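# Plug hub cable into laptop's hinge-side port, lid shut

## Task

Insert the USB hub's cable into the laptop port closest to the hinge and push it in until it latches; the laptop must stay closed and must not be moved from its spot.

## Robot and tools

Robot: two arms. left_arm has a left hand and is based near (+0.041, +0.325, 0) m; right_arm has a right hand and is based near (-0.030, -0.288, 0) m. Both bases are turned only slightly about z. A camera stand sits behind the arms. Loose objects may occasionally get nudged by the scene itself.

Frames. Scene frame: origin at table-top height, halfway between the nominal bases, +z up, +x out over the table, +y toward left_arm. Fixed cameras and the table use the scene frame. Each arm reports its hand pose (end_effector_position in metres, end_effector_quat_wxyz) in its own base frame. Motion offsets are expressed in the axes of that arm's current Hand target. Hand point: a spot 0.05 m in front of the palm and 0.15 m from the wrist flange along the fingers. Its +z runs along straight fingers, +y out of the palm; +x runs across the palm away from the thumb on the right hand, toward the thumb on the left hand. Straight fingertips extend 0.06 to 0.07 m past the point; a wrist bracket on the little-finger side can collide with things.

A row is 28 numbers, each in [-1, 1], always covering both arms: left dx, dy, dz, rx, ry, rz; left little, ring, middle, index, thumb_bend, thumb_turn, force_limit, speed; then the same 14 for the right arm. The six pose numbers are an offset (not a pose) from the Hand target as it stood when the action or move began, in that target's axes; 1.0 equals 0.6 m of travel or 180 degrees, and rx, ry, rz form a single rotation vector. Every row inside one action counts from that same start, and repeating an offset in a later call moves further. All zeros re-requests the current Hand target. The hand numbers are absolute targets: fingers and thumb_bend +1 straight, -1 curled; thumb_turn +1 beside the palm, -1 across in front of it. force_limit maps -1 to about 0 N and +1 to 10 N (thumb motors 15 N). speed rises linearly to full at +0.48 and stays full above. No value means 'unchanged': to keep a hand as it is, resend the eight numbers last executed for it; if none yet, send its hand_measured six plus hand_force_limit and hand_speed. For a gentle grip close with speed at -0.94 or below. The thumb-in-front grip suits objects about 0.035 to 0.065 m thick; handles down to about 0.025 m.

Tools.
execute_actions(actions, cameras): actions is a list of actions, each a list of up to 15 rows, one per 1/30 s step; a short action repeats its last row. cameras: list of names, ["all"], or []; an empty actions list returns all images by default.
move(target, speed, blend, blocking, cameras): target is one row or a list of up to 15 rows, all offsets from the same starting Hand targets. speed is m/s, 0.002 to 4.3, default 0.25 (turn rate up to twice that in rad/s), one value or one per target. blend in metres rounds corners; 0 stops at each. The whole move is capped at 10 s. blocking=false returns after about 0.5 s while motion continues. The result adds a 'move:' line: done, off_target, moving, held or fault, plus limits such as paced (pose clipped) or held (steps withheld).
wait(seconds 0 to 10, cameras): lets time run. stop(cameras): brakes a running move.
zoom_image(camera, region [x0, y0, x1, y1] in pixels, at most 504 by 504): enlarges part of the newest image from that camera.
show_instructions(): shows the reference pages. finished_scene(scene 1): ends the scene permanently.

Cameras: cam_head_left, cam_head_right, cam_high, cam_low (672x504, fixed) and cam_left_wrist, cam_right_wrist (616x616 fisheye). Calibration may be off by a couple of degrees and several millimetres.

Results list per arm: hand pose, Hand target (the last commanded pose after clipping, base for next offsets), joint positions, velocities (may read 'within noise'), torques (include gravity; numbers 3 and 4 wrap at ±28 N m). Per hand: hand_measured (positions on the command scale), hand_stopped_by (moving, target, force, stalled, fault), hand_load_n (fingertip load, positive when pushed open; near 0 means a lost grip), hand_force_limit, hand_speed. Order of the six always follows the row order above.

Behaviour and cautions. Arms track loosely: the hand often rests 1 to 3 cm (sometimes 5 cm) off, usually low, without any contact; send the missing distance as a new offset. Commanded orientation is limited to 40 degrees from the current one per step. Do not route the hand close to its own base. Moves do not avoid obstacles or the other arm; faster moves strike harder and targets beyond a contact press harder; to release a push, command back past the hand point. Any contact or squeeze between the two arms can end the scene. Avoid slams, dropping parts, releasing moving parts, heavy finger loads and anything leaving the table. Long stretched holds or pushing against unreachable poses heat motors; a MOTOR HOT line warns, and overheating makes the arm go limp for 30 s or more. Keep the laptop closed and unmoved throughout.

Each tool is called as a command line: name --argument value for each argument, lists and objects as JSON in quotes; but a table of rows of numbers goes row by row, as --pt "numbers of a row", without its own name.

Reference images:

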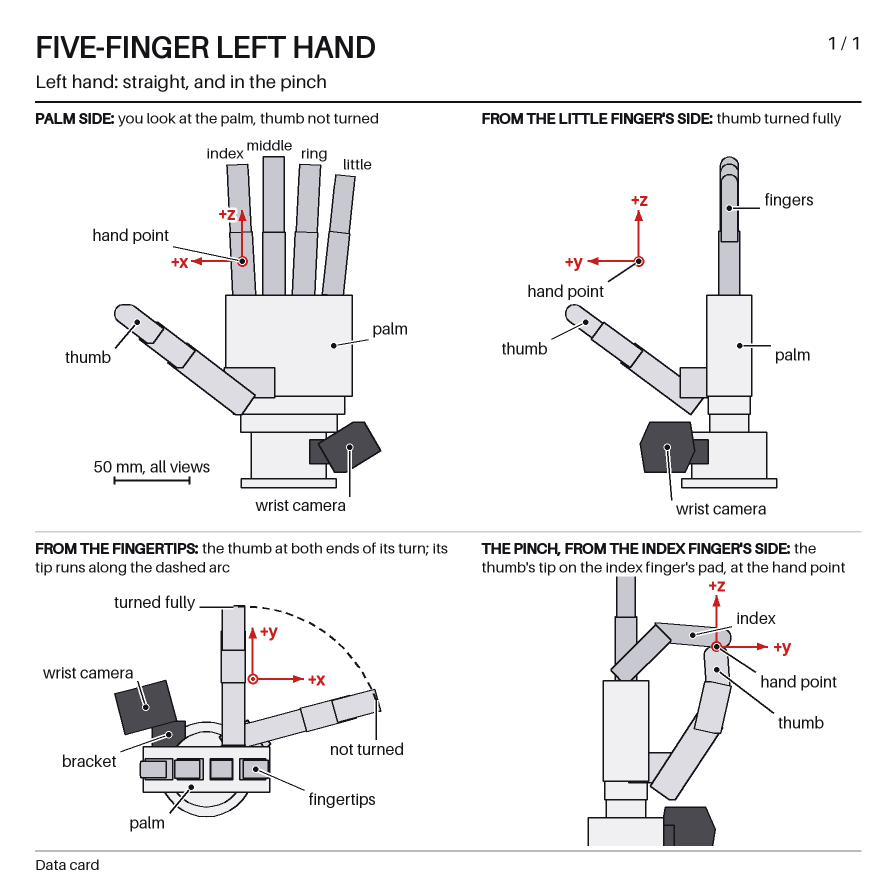

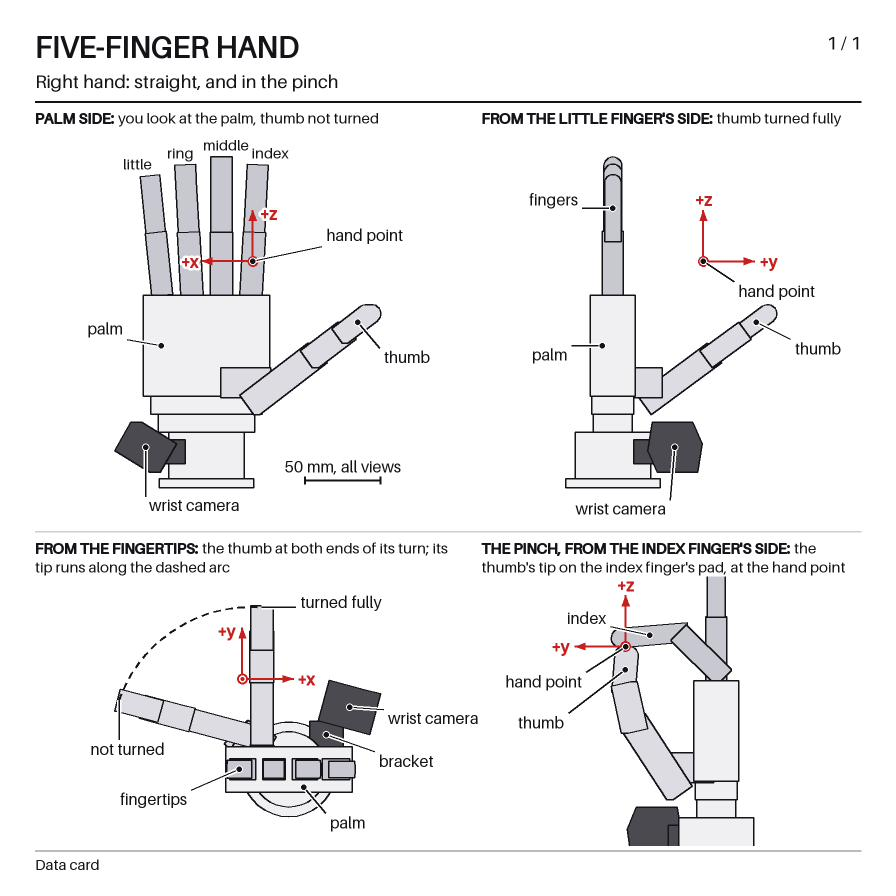

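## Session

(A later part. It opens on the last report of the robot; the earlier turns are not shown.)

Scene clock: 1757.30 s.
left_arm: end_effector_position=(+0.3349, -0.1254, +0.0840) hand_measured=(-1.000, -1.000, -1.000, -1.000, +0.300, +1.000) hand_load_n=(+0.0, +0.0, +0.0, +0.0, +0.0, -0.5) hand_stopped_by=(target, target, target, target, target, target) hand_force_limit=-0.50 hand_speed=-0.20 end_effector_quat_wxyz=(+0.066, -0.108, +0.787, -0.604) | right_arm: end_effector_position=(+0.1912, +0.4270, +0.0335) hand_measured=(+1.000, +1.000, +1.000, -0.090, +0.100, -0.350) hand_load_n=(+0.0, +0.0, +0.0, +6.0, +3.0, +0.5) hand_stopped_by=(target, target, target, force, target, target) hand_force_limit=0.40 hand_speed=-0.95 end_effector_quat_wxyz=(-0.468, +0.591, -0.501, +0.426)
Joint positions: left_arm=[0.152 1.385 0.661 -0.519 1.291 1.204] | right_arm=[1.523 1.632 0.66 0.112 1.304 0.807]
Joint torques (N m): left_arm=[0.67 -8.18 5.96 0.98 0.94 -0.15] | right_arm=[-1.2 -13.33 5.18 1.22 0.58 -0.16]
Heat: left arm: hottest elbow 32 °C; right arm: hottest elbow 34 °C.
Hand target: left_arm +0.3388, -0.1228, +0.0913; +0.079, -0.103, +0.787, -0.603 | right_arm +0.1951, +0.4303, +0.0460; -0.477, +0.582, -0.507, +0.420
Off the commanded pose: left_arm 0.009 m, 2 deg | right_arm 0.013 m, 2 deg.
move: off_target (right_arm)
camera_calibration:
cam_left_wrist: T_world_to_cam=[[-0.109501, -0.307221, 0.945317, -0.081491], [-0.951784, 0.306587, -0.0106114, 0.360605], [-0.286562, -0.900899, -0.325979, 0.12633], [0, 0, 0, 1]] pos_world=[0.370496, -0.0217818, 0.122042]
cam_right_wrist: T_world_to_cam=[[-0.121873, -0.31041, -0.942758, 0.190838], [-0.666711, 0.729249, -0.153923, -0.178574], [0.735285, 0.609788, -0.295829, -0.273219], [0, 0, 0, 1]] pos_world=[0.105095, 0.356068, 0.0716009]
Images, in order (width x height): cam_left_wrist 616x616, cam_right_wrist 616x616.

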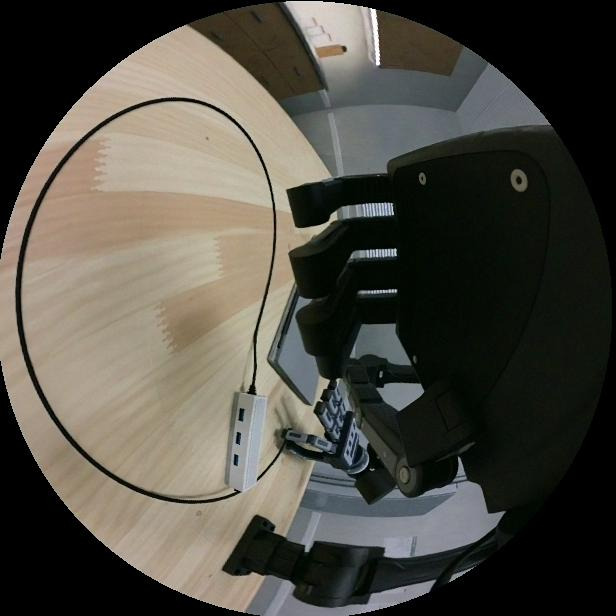

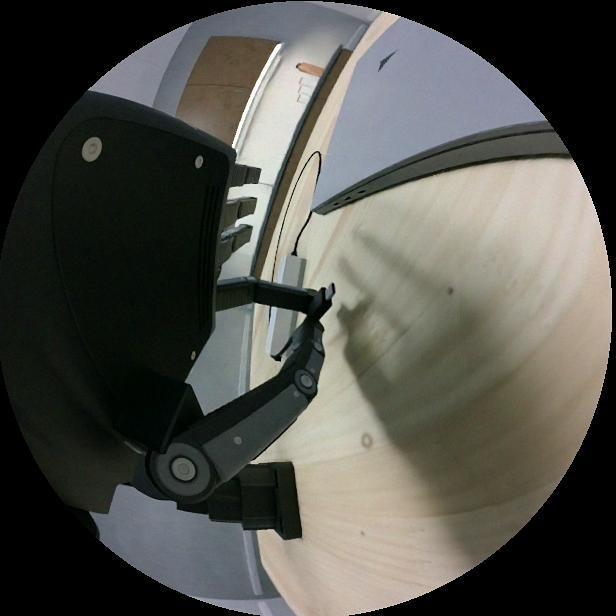

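move --target '[0,0,0,0,0,0,-1,-1,-1,-1,0.3,1,-0.5,-0.2,0.0450,-0.0102,0.0877,0.0009,-0.1657,-0.0323,1,1,1,-0.25,0.1,-0.35,0.4,-0.95]' --speed 0.06 --cameras '["cam_right_wrist","cam_left_wrist"]'

zoom_image --camera "cam_left_wrist" --region '[200, 400, 300, 500]'

zoom_image --camera "cam_right_wrist" --region '[290, 255, 370, 335]'

Scene clock: 1774.03 s.
left_arm: end_effector_position=(+0.3349, -0.1254, +0.0840) hand_measured=(-1.000, -1.000, -1.000, -1.000, +0.300, +1.000) hand_load_n=(+0.0, +0.0, +0.0, +0.0, +0.0, -0.5) hand_stopped_by=(target, target, target, target, target, target) hand_force_limit=-0.50 hand_speed=-0.20 end_effector_quat_wxyz=(+0.066, -0.108, +0.787, -0.604) | right_arm: end_effector_position=(+0.2453, +0.4083, +0.0264) hand_measured=(+1.000, +1.000, +1.000, -0.090, +0.100, -0.350) hand_load_n=(-0.5, -0.5, +0.0, +6.0, +3.5, +0.5) hand_stopped_by=(target, target, target, force, target, target) hand_force_limit=0.40 hand_speed=-0.95 end_effector_quat_wxyz=(-0.555, +0.708, -0.339, +0.275)
Joint positions: left_arm=[0.152 1.385 0.661 -0.519 1.291 1.204] | right_arm=[1.145 1.595 0.382 0.95 0.468 0.107]
Joint torques (N m): left_arm=[0.73 -8.06 5.93 0.96 0.94 -0.15] | right_arm=[-1.08 -11.16 4.14 2.14 0.09 -0.2]
Heat: left arm: hottest elbow 32 °C; right arm: hottest elbow 34 °C.
Hand target: left_arm +0.3388, -0.1228, +0.0913; +0.079, -0.103, +0.787, -0.603 | right_arm +0.2509, +0.4104, +0.0419; -0.570, +0.695, -0.337, +0.280
Off the commanded pose: left_arm 0.009 m, 2 deg | right_arm 0.017 m, 2 deg.
move: off_target (right_arm)
camera_calibration:
cam_left_wrist: T_world_to_cam=[[-0.109501, -0.307221, 0.945317, -0.081491], [-0.951784, 0.306587, -0.0106114, 0.360605], [-0.286562, -0.900899, -0.325979, 0.12633], [0, 0, 0, 1]] pos_world=[0.370496, -0.0217818, 0.122042]
cam_right_wrist: T_world_to_cam=[[0.0142004, -0.331956, -0.943188, 0.160289], [-0.949226, 0.292005, -0.117063, 0.116939], [0.314275, 0.896961, -0.310955, -0.317298], [0, 0, 0, 1]] pos_world=[0.208444, 0.303666, 0.0662062]
Images, in order (width x height): cam_left_wrist 616x616, cam_right_wrist 616x616.

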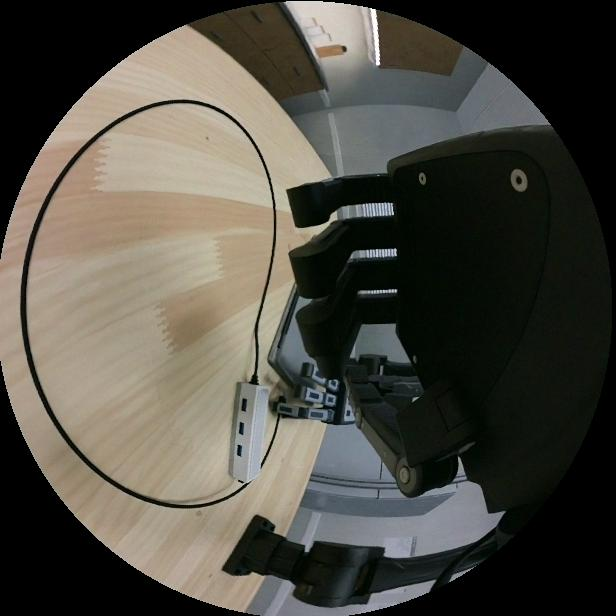

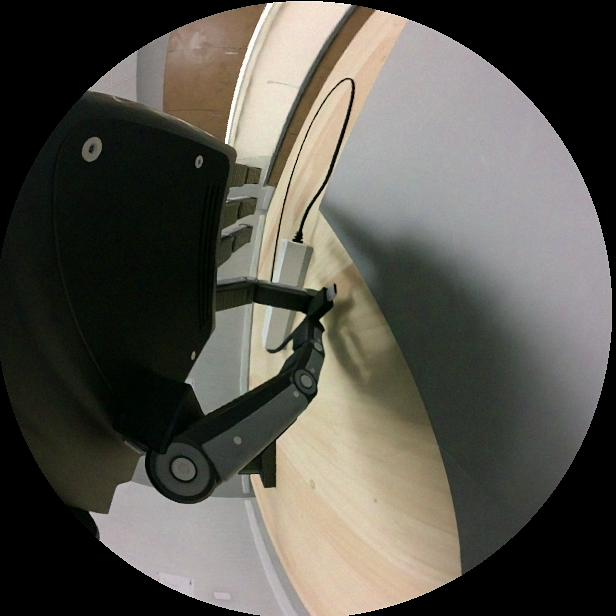

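Scaled by 5.040 from the camera's 616x616 image, which has a finer 880x880 frame.

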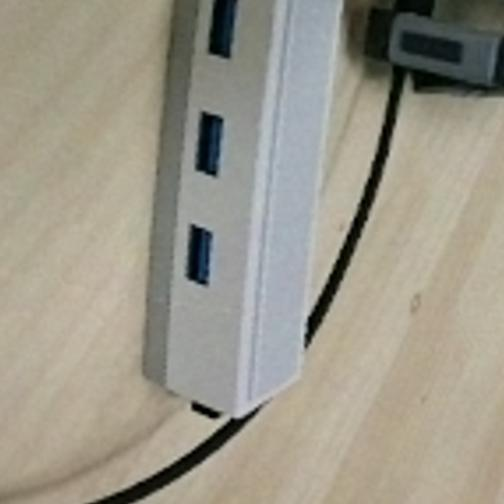

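Scaled by 6.300 from the camera's 616x616 image, which has a finer 880x880 frame.

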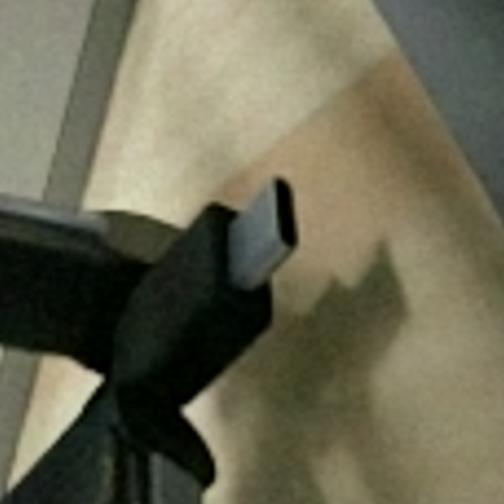

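move --target '[0,0,0,0,0,0,-1,-1,-1,-1,0.3,1,-0.5,-0.2,0,0.0474,0.0093,0,0,0,1,1,1,-0.25,0.1,-0.35,0.4,-0.95]' --speed 0.04 --cameras '["cam_right_wrist","cam_left_wrist"]'

zoom_image --camera "cam_left_wrist" --region '[250, 380, 310, 440]'

zoom_image --camera "cam_right_wrist" --region '[290, 255, 370, 335]'

Scene clock: 1782.43 s.
left_arm: end_effector_position=(+0.3349, -0.1254, +0.0840) hand_measured=(-1.000, -1.000, -1.000, -1.000, +0.300, +1.000) hand_load_n=(+0.0, +0.0, +0.0, +0.0, +0.0, -0.5) hand_stopped_by=(target, target, target, target, target, target) hand_force_limit=-0.50 hand_speed=-0.20 end_effector_quat_wxyz=(+0.066, -0.108, +0.787, -0.604) | right_arm: end_effector_position=(+0.2477, +0.4131, +0.0196) hand_measured=(+1.000, +1.000, +1.000, -0.090, +0.100, -0.350) hand_load_n=(+0.0, +0.0, +0.0, +5.5, +3.5, +0.5) hand_stopped_by=(target, target, target, force, target, target) hand_force_limit=0.40 hand_speed=-0.95 end_effector_quat_wxyz=(-0.575, +0.692, -0.340, +0.275)
Joint positions: left_arm=[0.152 1.385 0.661 -0.519 1.291 1.204] | right_arm=[1.145 1.684 0.378 1.095 0.467 0.107]
Joint torques (N m): left_arm=[0.73 -8.18 5.96 0.96 0.94 -0.15] | right_arm=[-1.14 -8.18 3.44 1.88 0.06 -0.17]
Heat: left arm: hottest elbow 32 °C; right arm: hottest elbow 34 °C.
Hand target: left_arm +0.3388, -0.1228, +0.0913; +0.079, -0.103, +0.787, -0.603 | right_arm +0.2511, +0.4102, +0.0129; -0.570, +0.695, -0.337, +0.280
Off the commanded pose: left_arm 0.009 m, 2 deg | right_arm 0.008 m, 1 deg.
move: done
camera_calibration:
cam_left_wrist: T_world_to_cam=[[-0.109501, -0.307221, 0.945317, -0.081491], [-0.951784, 0.306587, -0.0106114, 0.360605], [-0.286562, -0.900899, -0.325979, 0.12633], [0, 0, 0, 1]] pos_world=[0.370496, -0.0217818, 0.122042]
cam_right_wrist: T_world_to_cam=[[0.0348404, -0.287522, -0.95714, 0.132167], [-0.946628, 0.297585, -0.123851, 0.114268], [0.32044, 0.91037, -0.261808, -0.332492], [0, 0, 0, 1]] pos_world=[0.210108, 0.306688, 0.0536056]
Images, in order (width x height): cam_left_wrist 616x616, cam_right_wrist 616x616.

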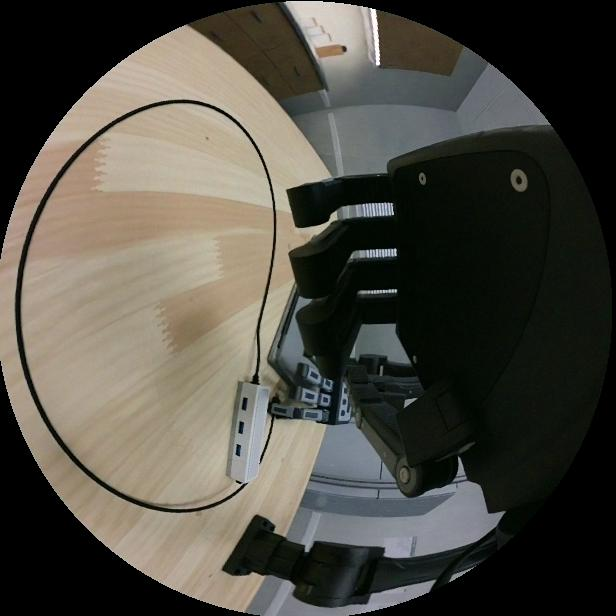

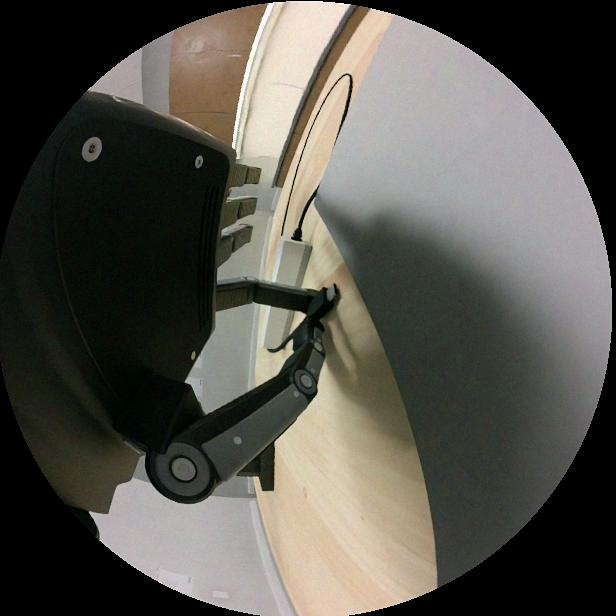

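Scaled by 8.400 from the camera's 616x616 image, which has a finer 880x880 frame.

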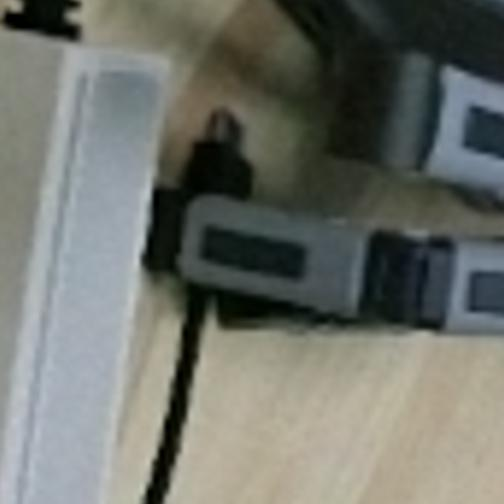

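Scaled by 6.300 from the camera's 616x616 image, which has a finer 880x880 frame.

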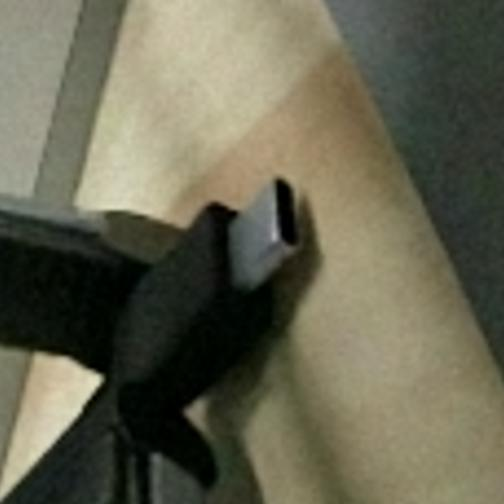

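move --target '[0,0,0,0,0,0,-1,-1,-1,-1,0.3,1,-0.5,-0.2,0,0,0,0,0,0,1,1,1,-0.06,0.1,-0.35,0.4,-0.9]' --speed 0.04 --cameras '["cam_right_wrist","cam_left_wrist"]'

zoom_image --camera "cam_left_wrist" --region '[250, 380, 310, 440]'

zoom_image --camera "cam_right_wrist" --region '[290, 255, 370, 335]'

Scene clock: 1791.37 s.
left_arm: end_effector_position=(+0.3349, -0.1254, +0.0840) hand_measured=(-1.000, -1.000, -1.000, -1.000, +0.300, +1.000) hand_load_n=(+0.5, +0.0, +0.0, +0.0, +0.0, -0.5) hand_stopped_by=(target, target, target, target, target, target) hand_force_limit=-0.50 hand_speed=-0.20 end_effector_quat_wxyz=(+0.066, -0.108, +0.787, -0.604) | right_arm: end_effector_position=(+0.2477, +0.4130, +0.0192) hand_measured=(+1.000, +1.000, +1.000, -0.060, +0.100, -0.350) hand_load_n=(+0.0, +0.0, +0.0, -0.5, +0.0, +0.0) hand_stopped_by=(target, target, target, target, target, target) hand_force_limit=0.40 hand_speed=-0.90 end_effector_quat_wxyz=(-0.575, +0.692, -0.340, +0.275)
Joint positions: left_arm=[0.152 1.385 0.661 -0.519 1.291 1.204] | right_arm=[1.145 1.685 0.378 1.095 0.467 0.107]
Joint torques (N m): left_arm=[0.79 -8.06 5.97 0.95 0.94 -0.15] | right_arm=[-1.14 -8.06 3.45 1.87 0.06 -0.17]
Heat: left arm: hottest elbow 32 °C; right arm: hottest elbow 34 °C.
Hand target: left_arm +0.3388, -0.1228, +0.0913; +0.079, -0.103, +0.787, -0.603 | right_arm +0.2511, +0.4102, +0.0128; -0.570, +0.695, -0.337, +0.280
Off the commanded pose: left_arm 0.009 m, 2 deg | right_arm 0.008 m, 1 deg.
move: done
camera_calibration:
cam_left_wrist: T_world_to_cam=[[-0.109501, -0.307221, 0.945317, -0.081491], [-0.951784, 0.306587, -0.0106114, 0.360605], [-0.286562, -0.900899, -0.325979, 0.12633], [0, 0, 0, 1]] pos_world=[0.370496, -0.0217818, 0.122042]
cam_right_wrist: T_world_to_cam=[[0.0345385, -0.288159, -0.95696, 0.132233], [-0.946669, 0.297496, -0.123749, 0.114179], [0.320351, 0.910198, -0.262516, -0.332403], [0, 0, 0, 1]] pos_world=[0.210009, 0.306689, 0.0534099]
Images, in order (width x height): cam_left_wrist 616x616, cam_right_wrist 616x616.

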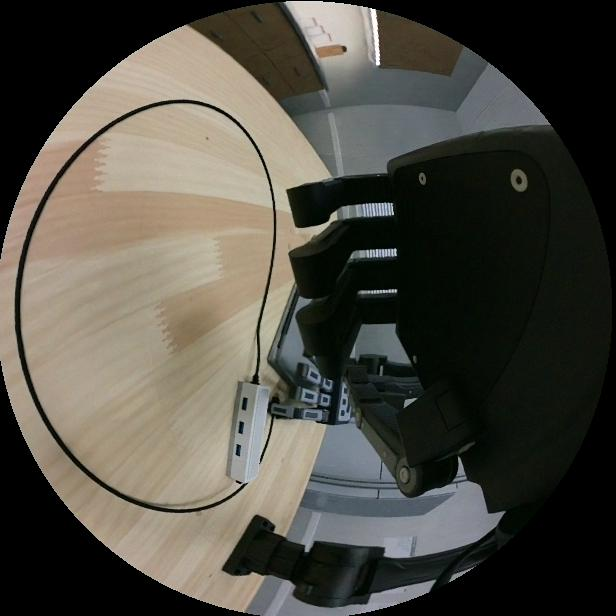

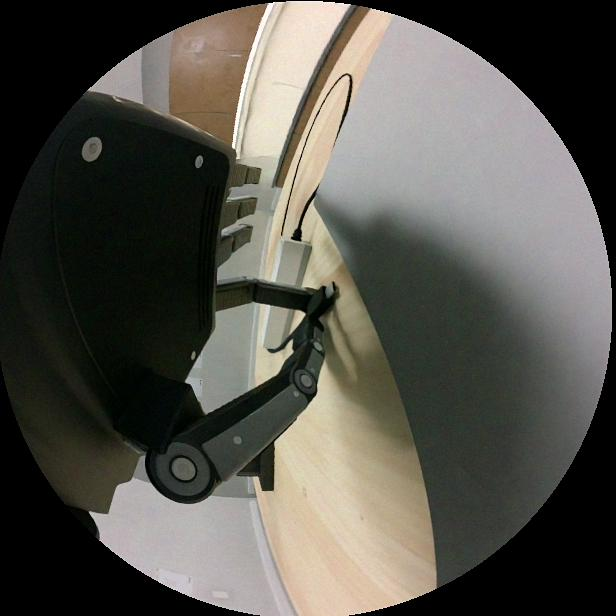

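Scaled by 8.400 from the camera's 616x616 image, which has a finer 880x880 frame.

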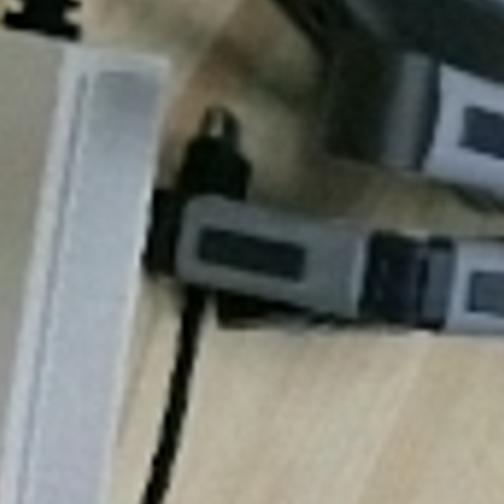

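Scaled by 6.300 from the camera's 616x616 image, which has a finer 880x880 frame.

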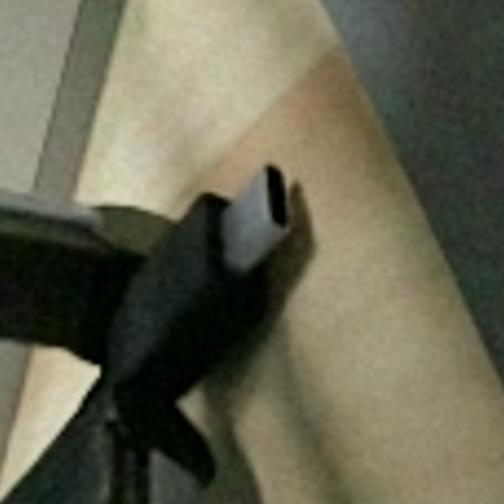

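zoom_image --camera "cam_left_wrist" --region '[210, 440, 290, 520]'

execute_actions --actions '[]' --cameras '["cam_head_left","cam_left_wrist"]'

zoom_image --camera "cam_head_left" --region '[230, 220, 310, 300]'

Scaled by 6.300 from the camera's 616x616 image, which has a finer 880x880 frame.

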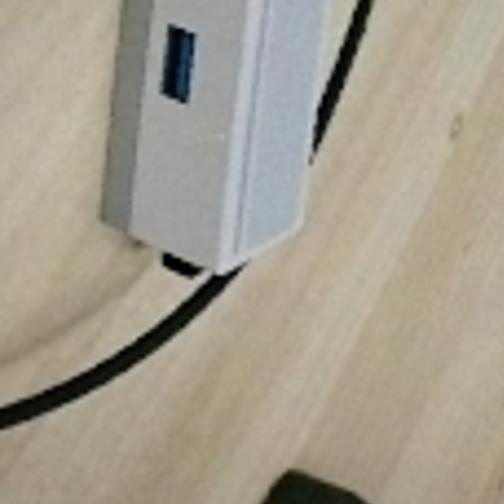

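Scene clock: 1797.10 s.
left_arm: end_effector_position=(+0.3349, -0.1254, +0.0840) hand_measured=(-1.000, -1.000, -1.000, -1.000, +0.300, +1.000) hand_load_n=(+0.0, +0.0, +0.0, +0.0, +0.0, +0.0) hand_stopped_by=(target, target, target, target, target, target) hand_force_limit=-0.50 hand_speed=-0.20 end_effector_quat_wxyz=(+0.066, -0.108, +0.787, -0.604) | right_arm: end_effector_position=(+0.2477, +0.4130, +0.0192) hand_measured=(+1.000, +1.000, +1.000, -0.060, +0.100, -0.350) hand_load_n=(+0.0, +0.0, +0.0, -0.5, +0.5, +0.0) hand_stopped_by=(target, target, target, target, target, target) hand_force_limit=0.40 hand_speed=-0.90 end_effector_quat_wxyz=(-0.575, +0.692, -0.340, +0.275)
Joint positions: left_arm=[0.152 1.385 0.661 -0.519 1.291 1.204] | right_arm=[1.145 1.685 0.378 1.095 0.467 0.107]
Joint velocities: within noise
Joint torques (N m): left_arm=[0.67 -8.06 5.94 0.95 0.94 -0.15] | right_arm=[-1.2 -8 3.47 1.89 0.06 -0.17]
Heat: left arm: hottest elbow 32 °C; right arm: hottest elbow 34 °C.
Hand target: left_arm +0.3388, -0.1228, +0.0913; +0.079, -0.103, +0.787, -0.603 | right_arm +0.2511, +0.4102, +0.0128; -0.570, +0.695, -0.337, +0.280
Off the commanded pose: left_arm 0.009 m, 2 deg | right_arm 0.008 m, 1 deg.
camera_calibration:
cam_left_wrist: T_world_to_cam=[[-0.109501, -0.307221, 0.945317, -0.081491], [-0.951784, 0.306587, -0.0106114, 0.360605], [-0.286562, -0.900899, -0.325979, 0.12633], [0, 0, 0, 1]] pos_world=[0.370496, -0.0217818, 0.122042]
Images, in order (width x height): cam_head_left 672x504, cam_left_wrist 616x616.

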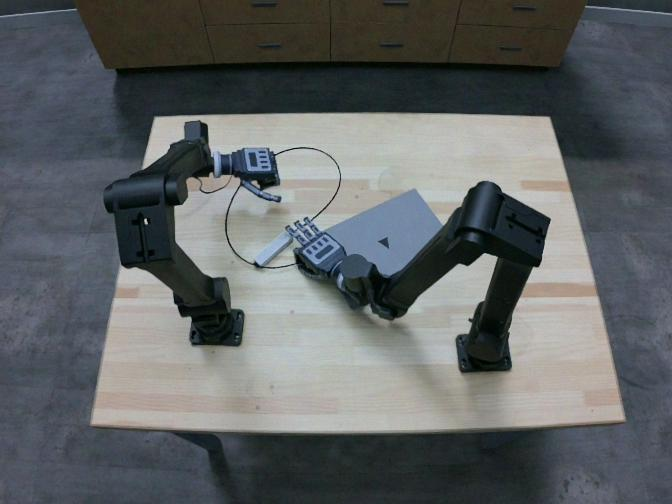

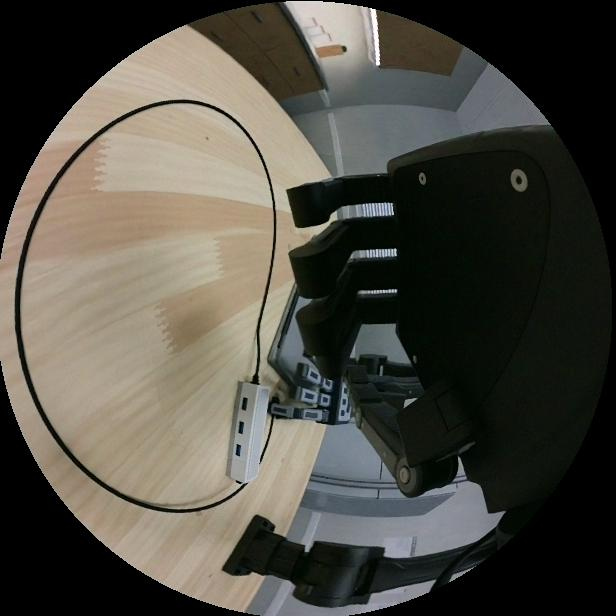

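Scaled by 6.300 from the camera's 672x504 image, which has a finer 960x720 frame.

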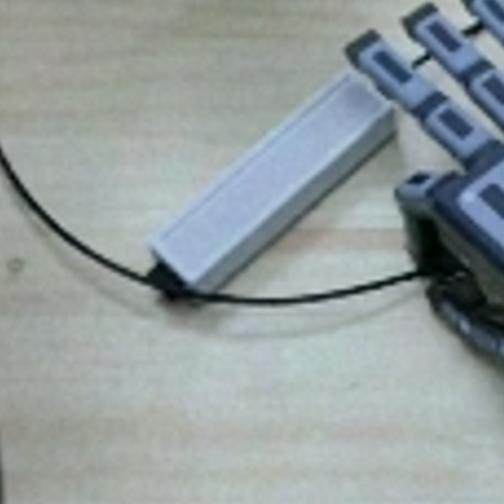

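move --pt "0 0 0 0 0 0 -1 -1 -1 -1 0.3 1 -0.5 -0.2 0 0 0 0 0 0 1 1 1 -0.25 0.1 -0.35 -0.1 -0.9" --pt "0 0 0 0 0 0 -1 -1 -1 -1 0.3 1 -0.5 -0.2 0 0 0 0 0 0 1 1 1 -0.2 0.1 -0.35 0.2 -0.93" --speed 0.03 --cameras '["cam_right_wrist"]'

zoom_image --camera "cam_right_wrist" --region '[290, 255, 370, 335]'

Scene clock: 1808.60 s.
left_arm: end_effector_position=(+0.3349, -0.1254, +0.0840) hand_measured=(-1.000, -1.000, -1.000, -1.000, +0.300, +1.000) hand_load_n=(+0.0, +0.0, +0.0, +0.0, +0.0, +0.0) hand_stopped_by=(target, target, target, target, target, target) hand_force_limit=-0.50 hand_speed=-0.20 end_effector_quat_wxyz=(+0.066, -0.108, +0.787, -0.604) | right_arm: end_effector_position=(+0.2479, +0.4131, +0.0194) hand_measured=(+1.000, +1.000, +1.000, -0.090, +0.100, -0.350) hand_load_n=(+0.0, +0.0, +0.0, +6.5, +3.5, +0.5) hand_stopped_by=(target, target, target, force, target, target) hand_force_limit=0.20 hand_speed=-0.93 end_effector_quat_wxyz=(-0.575, +0.691, -0.340, +0.275)
Joint positions: left_arm=[0.152 1.385 0.661 -0.519 1.291 1.204] | right_arm=[1.144 1.686 0.378 1.097 0.467 0.107]
Joint torques (N m): left_arm=[0.85 -8 5.96 0.92 0.94 -0.15] | right_arm=[-1.08 -8 3.43 1.85 0.05 -0.17]
Heat: left arm: hottest elbow 31 °C; right arm: hottest elbow 34 °C.
Hand target: left_arm +0.3388, -0.1228, +0.0913; +0.079, -0.103, +0.787, -0.603 | right_arm +0.2511, +0.4102, +0.0128; -0.570, +0.695, -0.337, +0.280
Off the commanded pose: left_arm 0.009 m, 2 deg | right_arm 0.008 m, 1 deg.
move: done
camera_calibration:
cam_right_wrist: T_world_to_cam=[[0.0349477, -0.287179, -0.957239, 0.131944], [-0.946521, 0.297892, -0.123926, 0.114235], [0.320743, 0.910378, -0.261411, -0.332638], [0, 0, 0, 1]] pos_world=[0.210206, 0.306688, 0.0535031]
Images, in order (width x height): cam_right_wrist 616x616.

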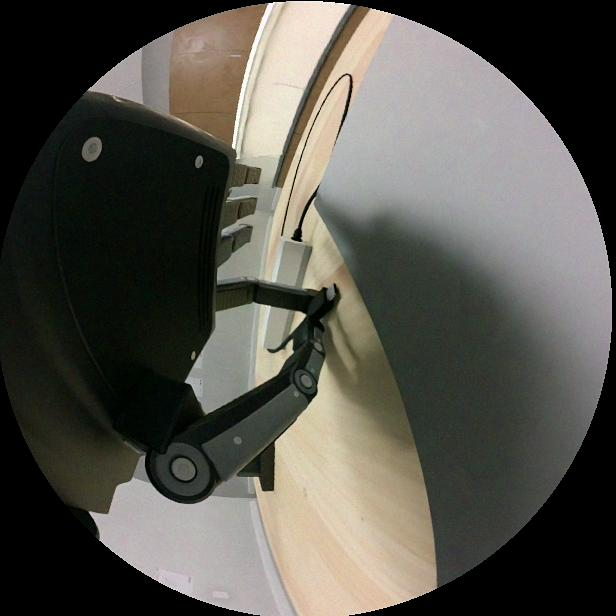

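Scaled by 6.300 from the camera's 616x616 image, which has a finer 880x880 frame.

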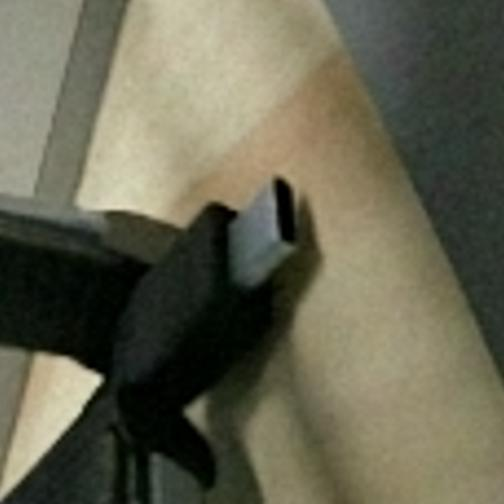

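move --pt "0 0 0 0 0 0 -1 -1 -1 -1 0.3 1 -0.5 -0.2 0 -0.0376 -0.0074 0 0 0 1 1 1 -0.2 0.1 -0.35 0.2 -0.93" --pt "0 0 0 0 0 0 -1 -1 -1 -1 0.3 1 -0.5 -0.2 -0.1472 -0.0333 -0.0345 0 0 0 1 1 1 -0.2 0.1 -0.35 0.2 -0.93" --speed '[0.03,0.05]' --blend 0.008 --cameras '["cam_right_wrist","cam_left_wrist","cam_head_left"]'

zoom_image --camera "cam_head_left" --region '[230, 220, 330, 320]'

zoom_image --camera "cam_right_wrist" --region '[290, 255, 370, 335]'

Scene clock: 1816.00 s.
left_arm: end_effector_position=(+0.3349, -0.1254, +0.0840) hand_measured=(-1.000, -1.000, -1.000, -1.000, +0.300, +1.000) hand_load_n=(+0.5, +0.0, +0.0, +0.0, -0.5, -0.5) hand_stopped_by=(target, target, target, target, target, target) hand_force_limit=-0.50 hand_speed=-0.20 end_effector_quat_wxyz=(+0.066, -0.108, +0.787, -0.604) | right_arm: end_effector_position=(+0.1850, +0.4575, +0.0336) hand_measured=(+1.000, +1.000, +1.000, -0.090, +0.100, -0.350) hand_load_n=(+0.0, -0.5, +0.0, +6.0, +4.0, +1.5) hand_stopped_by=(target, target, target, force, target, target) hand_force_limit=0.20 hand_speed=-0.93 end_effector_quat_wxyz=(-0.565, +0.698, -0.333, +0.286)
Joint positions: left_arm=[0.152 1.385 0.661 -0.519 1.291 1.204] | right_arm=[1.385 1.634 0.455 0.915 0.71 0.151]
Joint torques (N m): left_arm=[0.67 -8.06 5.94 0.95 0.93 -0.16] | right_arm=[0.15 -9.05 6.61 1.11 0.29 0.09]
Heat: left arm: hottest elbow 31 °C; right arm: hottest elbow 33 °C.
Hand target: left_arm +0.3388, -0.1228, +0.0913; +0.079, -0.103, +0.787, -0.603 | right_arm +0.1837, +0.4699, +0.0361; -0.570, +0.695, -0.337, +0.280
Off the commanded pose: left_arm 0.009 m, 2 deg | right_arm 0.013 m, 1 deg.
move: off_target (right_arm)
camera_calibration:
cam_left_wrist: T_world_to_cam=[[-0.109501, -0.307221, 0.945317, -0.081491], [-0.951784, 0.306587, -0.0106114, 0.360605], [-0.286562, -0.900899, -0.325979, 0.12633], [0, 0, 0, 1]] pos_world=[0.370496, -0.0217818, 0.122042]
cam_right_wrist: T_world_to_cam=[[0.0446155, -0.318961, -0.946717, 0.172778], [-0.943596, 0.297762, -0.144788, 0.0433912], [0.328079, 0.899779, -0.287686, -0.34482], [0, 0, 0, 1]] pos_world=[0.146363, 0.352451, 0.0706549]
Images, in order (width x height): cam_head_left 672x504, cam_left_wrist 616x616, cam_right_wrist 616x616.

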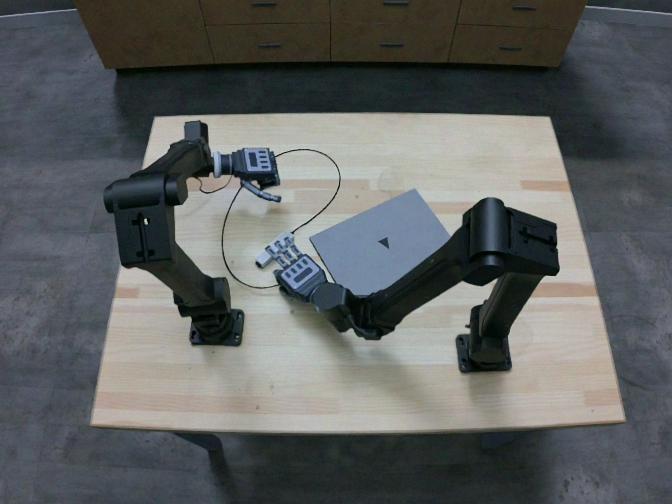

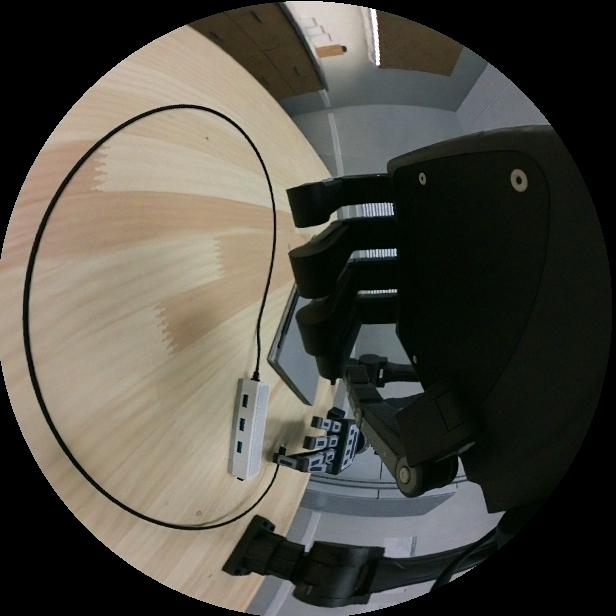

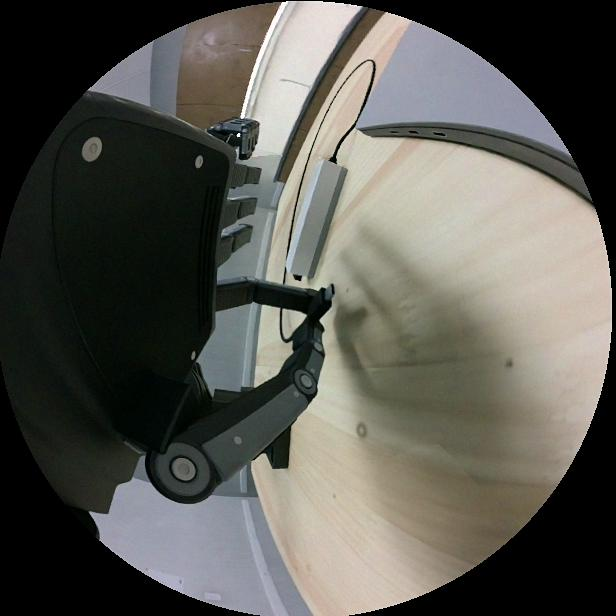

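Scaled by 5.040 from the camera's 672x504 image, which has a finer 960x720 frame.

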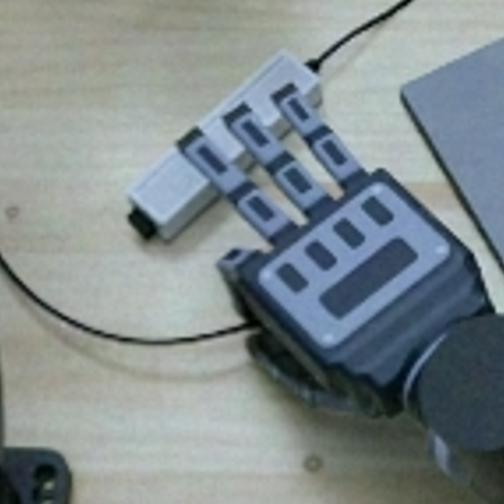

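Scaled by 6.300 from the camera's 616x616 image, which has a finer 880x880 frame.

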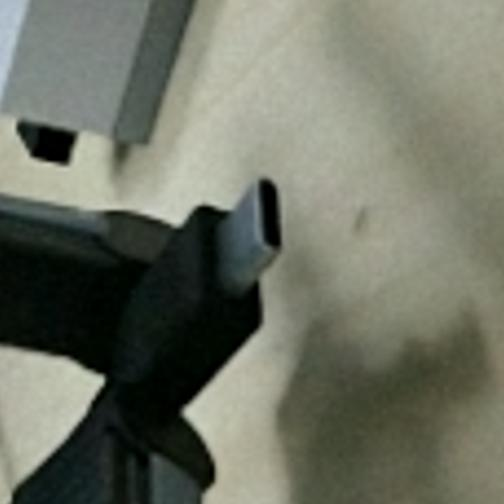

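move --target '[0,0,0,0,0,0,-1,-1,-1,-1,0.3,1,-0.5,-0.2,0,0.0376,0.0074,0,0,0,1,1,1,-0.2,0.1,-0.35,0.2,-0.93]' --speed 0.03 --cameras '["cam_right_wrist"]'

zoom_image --camera "cam_right_wrist" --region '[290, 255, 370, 335]'

Scene clock: 1821.37 s.
left_arm: end_effector_position=(+0.3349, -0.1254, +0.0840) hand_measured=(-1.000, -1.000, -1.000, -1.000, +0.300, +1.000) hand_load_n=(+0.0, +0.0, +0.0, +0.0, -0.5, -0.5) hand_stopped_by=(target, target, target, target, target, target) hand_force_limit=-0.50 hand_speed=-0.20 end_effector_quat_wxyz=(+0.066, -0.108, +0.787, -0.604) | right_arm: end_effector_position=(+0.1863, +0.4622, +0.0198) hand_measured=(+1.000, +1.000, +1.000, -0.090, +0.100, -0.350) hand_load_n=(+0.0, +0.0, -0.5, +5.0, +4.0, +1.0) hand_stopped_by=(target, target, target, force, target, target) hand_force_limit=0.20 hand_speed=-0.93 end_effector_quat_wxyz=(-0.570, +0.693, -0.338, +0.284)
Joint positions: left_arm=[0.152 1.385 0.661 -0.519 1.291 1.204] | right_arm=[1.385 1.709 0.462 0.996 0.714 0.157]
Joint torques (N m): left_arm=[0.91 -8.06 5.89 0.96 0.94 -0.14] | right_arm=[0.09 -8.47 5.31 1.43 0.14 0.02]
Heat: left arm: hottest elbow 31 °C; right arm: hottest elbow 34 °C.
Hand target: left_arm +0.3388, -0.1228, +0.0913; +0.079, -0.103, +0.787, -0.603 | right_arm +0.1837, +0.4698, +0.0131; -0.570, +0.695, -0.337, +0.280
Off the commanded pose: left_arm 0.009 m, 2 deg | right_arm 0.010 m, 1 deg.
move: done
camera_calibration:
cam_right_wrist: T_world_to_cam=[[0.042625, -0.302489, -0.952199, 0.154036], [-0.942167, 0.304939, -0.139047, 0.0375325], [0.332423, 0.903057, -0.271997, -0.355997], [0, 0, 0, 1]] pos_world=[0.147138, 0.356634, 0.0550618]
Images, in order (width x height): cam_right_wrist 616x616.

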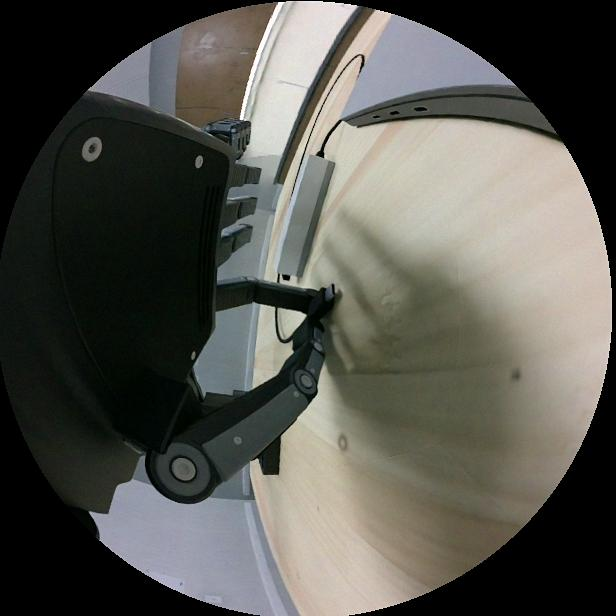

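Scaled by 6.300 from the camera's 616x616 image, which has a finer 880x880 frame.

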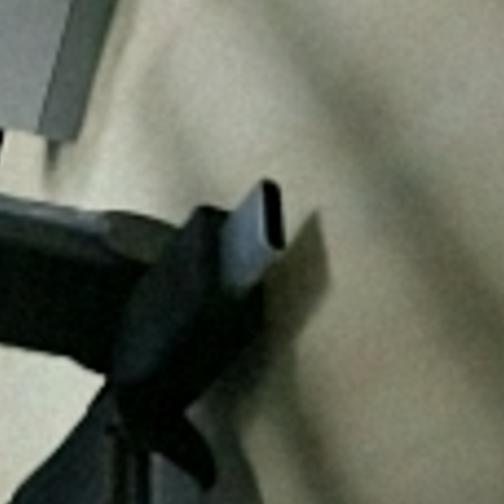

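move --target '[0,0,0,0,0,0,-1,-1,-1,-1,0.3,1,-0.5,-0.2,0,0.0065,0.0013,0,0,0,1,1,1,-0.2,0.1,-0.35,0.2,-0.93]' --speed 0.03 --cameras '["cam_right_wrist"]'

zoom_image --camera "cam_right_wrist" --region '[290, 255, 370, 335]'

Scene clock: 1825.83 s.
left_arm: end_effector_position=(+0.3349, -0.1254, +0.0840) hand_measured=(-1.000, -1.000, -1.000, -1.000, +0.300, +1.000) hand_load_n=(+0.0, +0.0, +0.0, +0.0, +0.0, -0.5) hand_stopped_by=(target, target, target, target, target, target) hand_force_limit=-0.50 hand_speed=-0.20 end_effector_quat_wxyz=(+0.066, -0.108, +0.787, -0.604) | right_arm: end_effector_position=(+0.1867, +0.4632, +0.0194) hand_measured=(+1.000, +1.000, +1.000, -0.090, +0.100, -0.350) hand_load_n=(+0.0, +0.0, +0.0, +5.0, +4.0, +1.5) hand_stopped_by=(target, target, target, force, target, target) hand_force_limit=0.20 hand_speed=-0.93 end_effector_quat_wxyz=(-0.574, +0.689, -0.339, +0.284)
Joint positions: left_arm=[0.152 1.385 0.661 -0.519 1.291 1.204] | right_arm=[1.385 1.72 0.462 1.017 0.715 0.158]
Joint torques (N m): left_arm=[0.79 -8 5.93 0.98 0.94 -0.15] | right_arm=[0.15 -7.88 5.19 1.37 0.1 0]
Heat: left arm: hottest elbow 31 °C; right arm: hottest elbow 34 °C.
Hand target: left_arm +0.3388, -0.1228, +0.0913; +0.079, -0.103, +0.787, -0.603 | right_arm +0.1838, +0.4698, +0.0091; -0.570, +0.695, -0.337, +0.280
Off the commanded pose: left_arm 0.009 m, 2 deg | right_arm 0.013 m, 1 deg.
move: off_target (right_arm)
camera_calibration:
cam_right_wrist: T_world_to_cam=[[0.0438288, -0.292686, -0.955204, 0.149231], [-0.941441, 0.307854, -0.137527, 0.036054], [0.334316, 0.905296, -0.262054, -0.358716], [0, 0, 0, 1]] pos_world=[0.147326, 0.357322, 0.053502]
Images, in order (width x height): cam_right_wrist 616x616.

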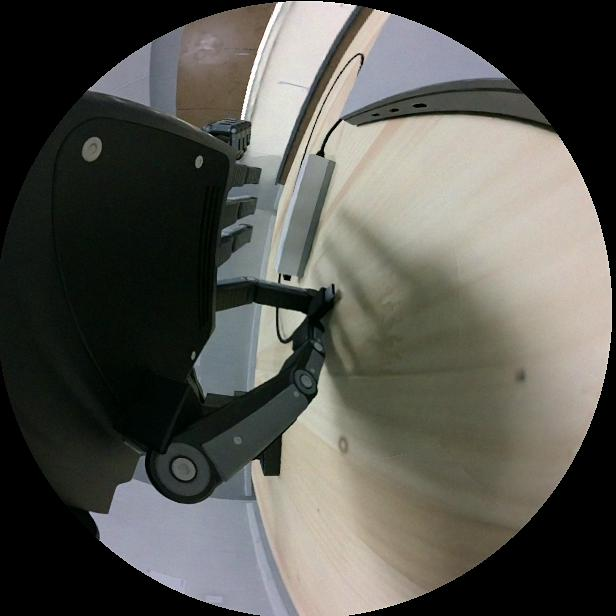

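Scaled by 6.300 from the camera's 616x616 image, which has a finer 880x880 frame.

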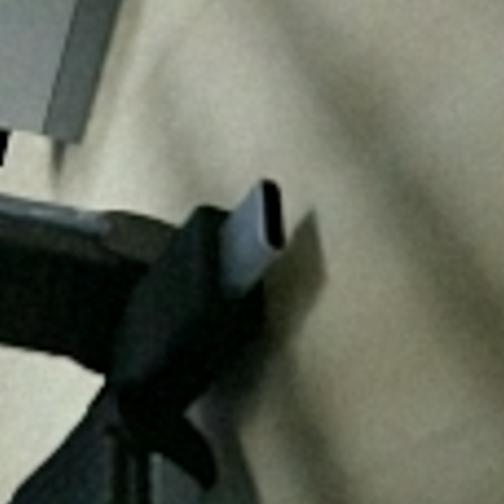

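move --target '[0,0,0,0,0,0,-1,-1,-1,-1,0.3,1,-0.5,-0.2,0,0,0,0,0,0,1,1,1,-0.05,0.1,-0.35,0.2,-0.9]' --speed 0.03 --cameras '["cam_right_wrist","cam_head_left"]'

zoom_image --camera "cam_right_wrist" --region '[290, 255, 370, 335]'

Scene clock: 1830.53 s.
left_arm: end_effector_position=(+0.3349, -0.1254, +0.0840) hand_measured=(-1.000, -1.000, -1.000, -1.000, +0.300, +1.000) hand_load_n=(+0.0, +0.0, +0.0, +0.0, +0.0, +0.0) hand_stopped_by=(target, target, target, target, target, target) hand_force_limit=-0.50 hand_speed=-0.20 end_effector_quat_wxyz=(+0.066, -0.108, +0.787, -0.604) | right_arm: end_effector_position=(+0.1867, +0.4631, +0.0190) hand_measured=(+1.000, +1.000, +1.000, -0.050, +0.100, -0.350) hand_load_n=(+0.0, +0.0, +0.0, -1.0, +0.5, +0.5) hand_stopped_by=(target, target, target, target, target, target) hand_force_limit=0.20 hand_speed=-0.90 end_effector_quat_wxyz=(-0.574, +0.689, -0.339, +0.284)
Joint positions: left_arm=[0.152 1.385 0.661 -0.519 1.291 1.204] | right_arm=[1.385 1.721 0.462 1.018 0.715 0.159]
Joint torques (N m): left_arm=[0.67 -8.12 5.94 0.98 0.94 -0.13] | right_arm=[0.09 -7.94 5.22 1.28 0.09 0]
Heat: left arm: hottest elbow 31 °C; right arm: hottest elbow 34 °C.
Hand target: left_arm +0.3388, -0.1228, +0.0913; +0.079, -0.103, +0.787, -0.603 | right_arm +0.1838, +0.4698, +0.0090; -0.570, +0.695, -0.337, +0.280
Off the commanded pose: left_arm 0.009 m, 2 deg | right_arm 0.012 m, 1 deg.
move: off_target (right_arm)
camera_calibration:
cam_right_wrist: T_world_to_cam=[[0.0434288, -0.293194, -0.955066, 0.149086], [-0.941457, 0.307896, -0.13733, 0.0359759], [0.334325, 0.905117, -0.262658, -0.358726], [0, 0, 0, 1]] pos_world=[0.147326, 0.357323, 0.0531058]
Images, in order (width x height): cam_head_left 672x504, cam_right_wrist 616x616.

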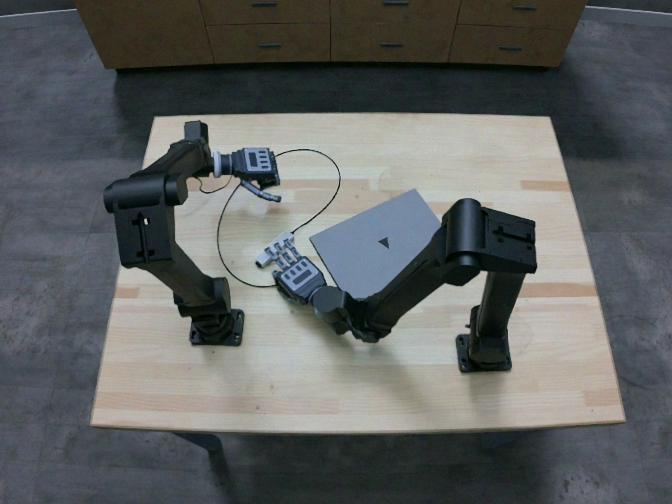

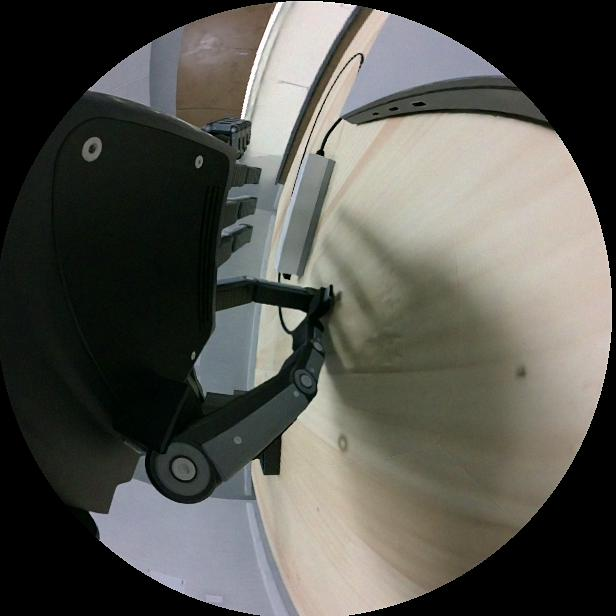

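Scaled by 6.300 from the camera's 616x616 image, which has a finer 880x880 frame.

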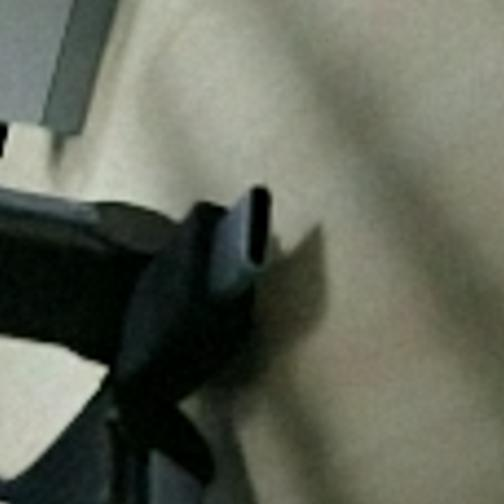

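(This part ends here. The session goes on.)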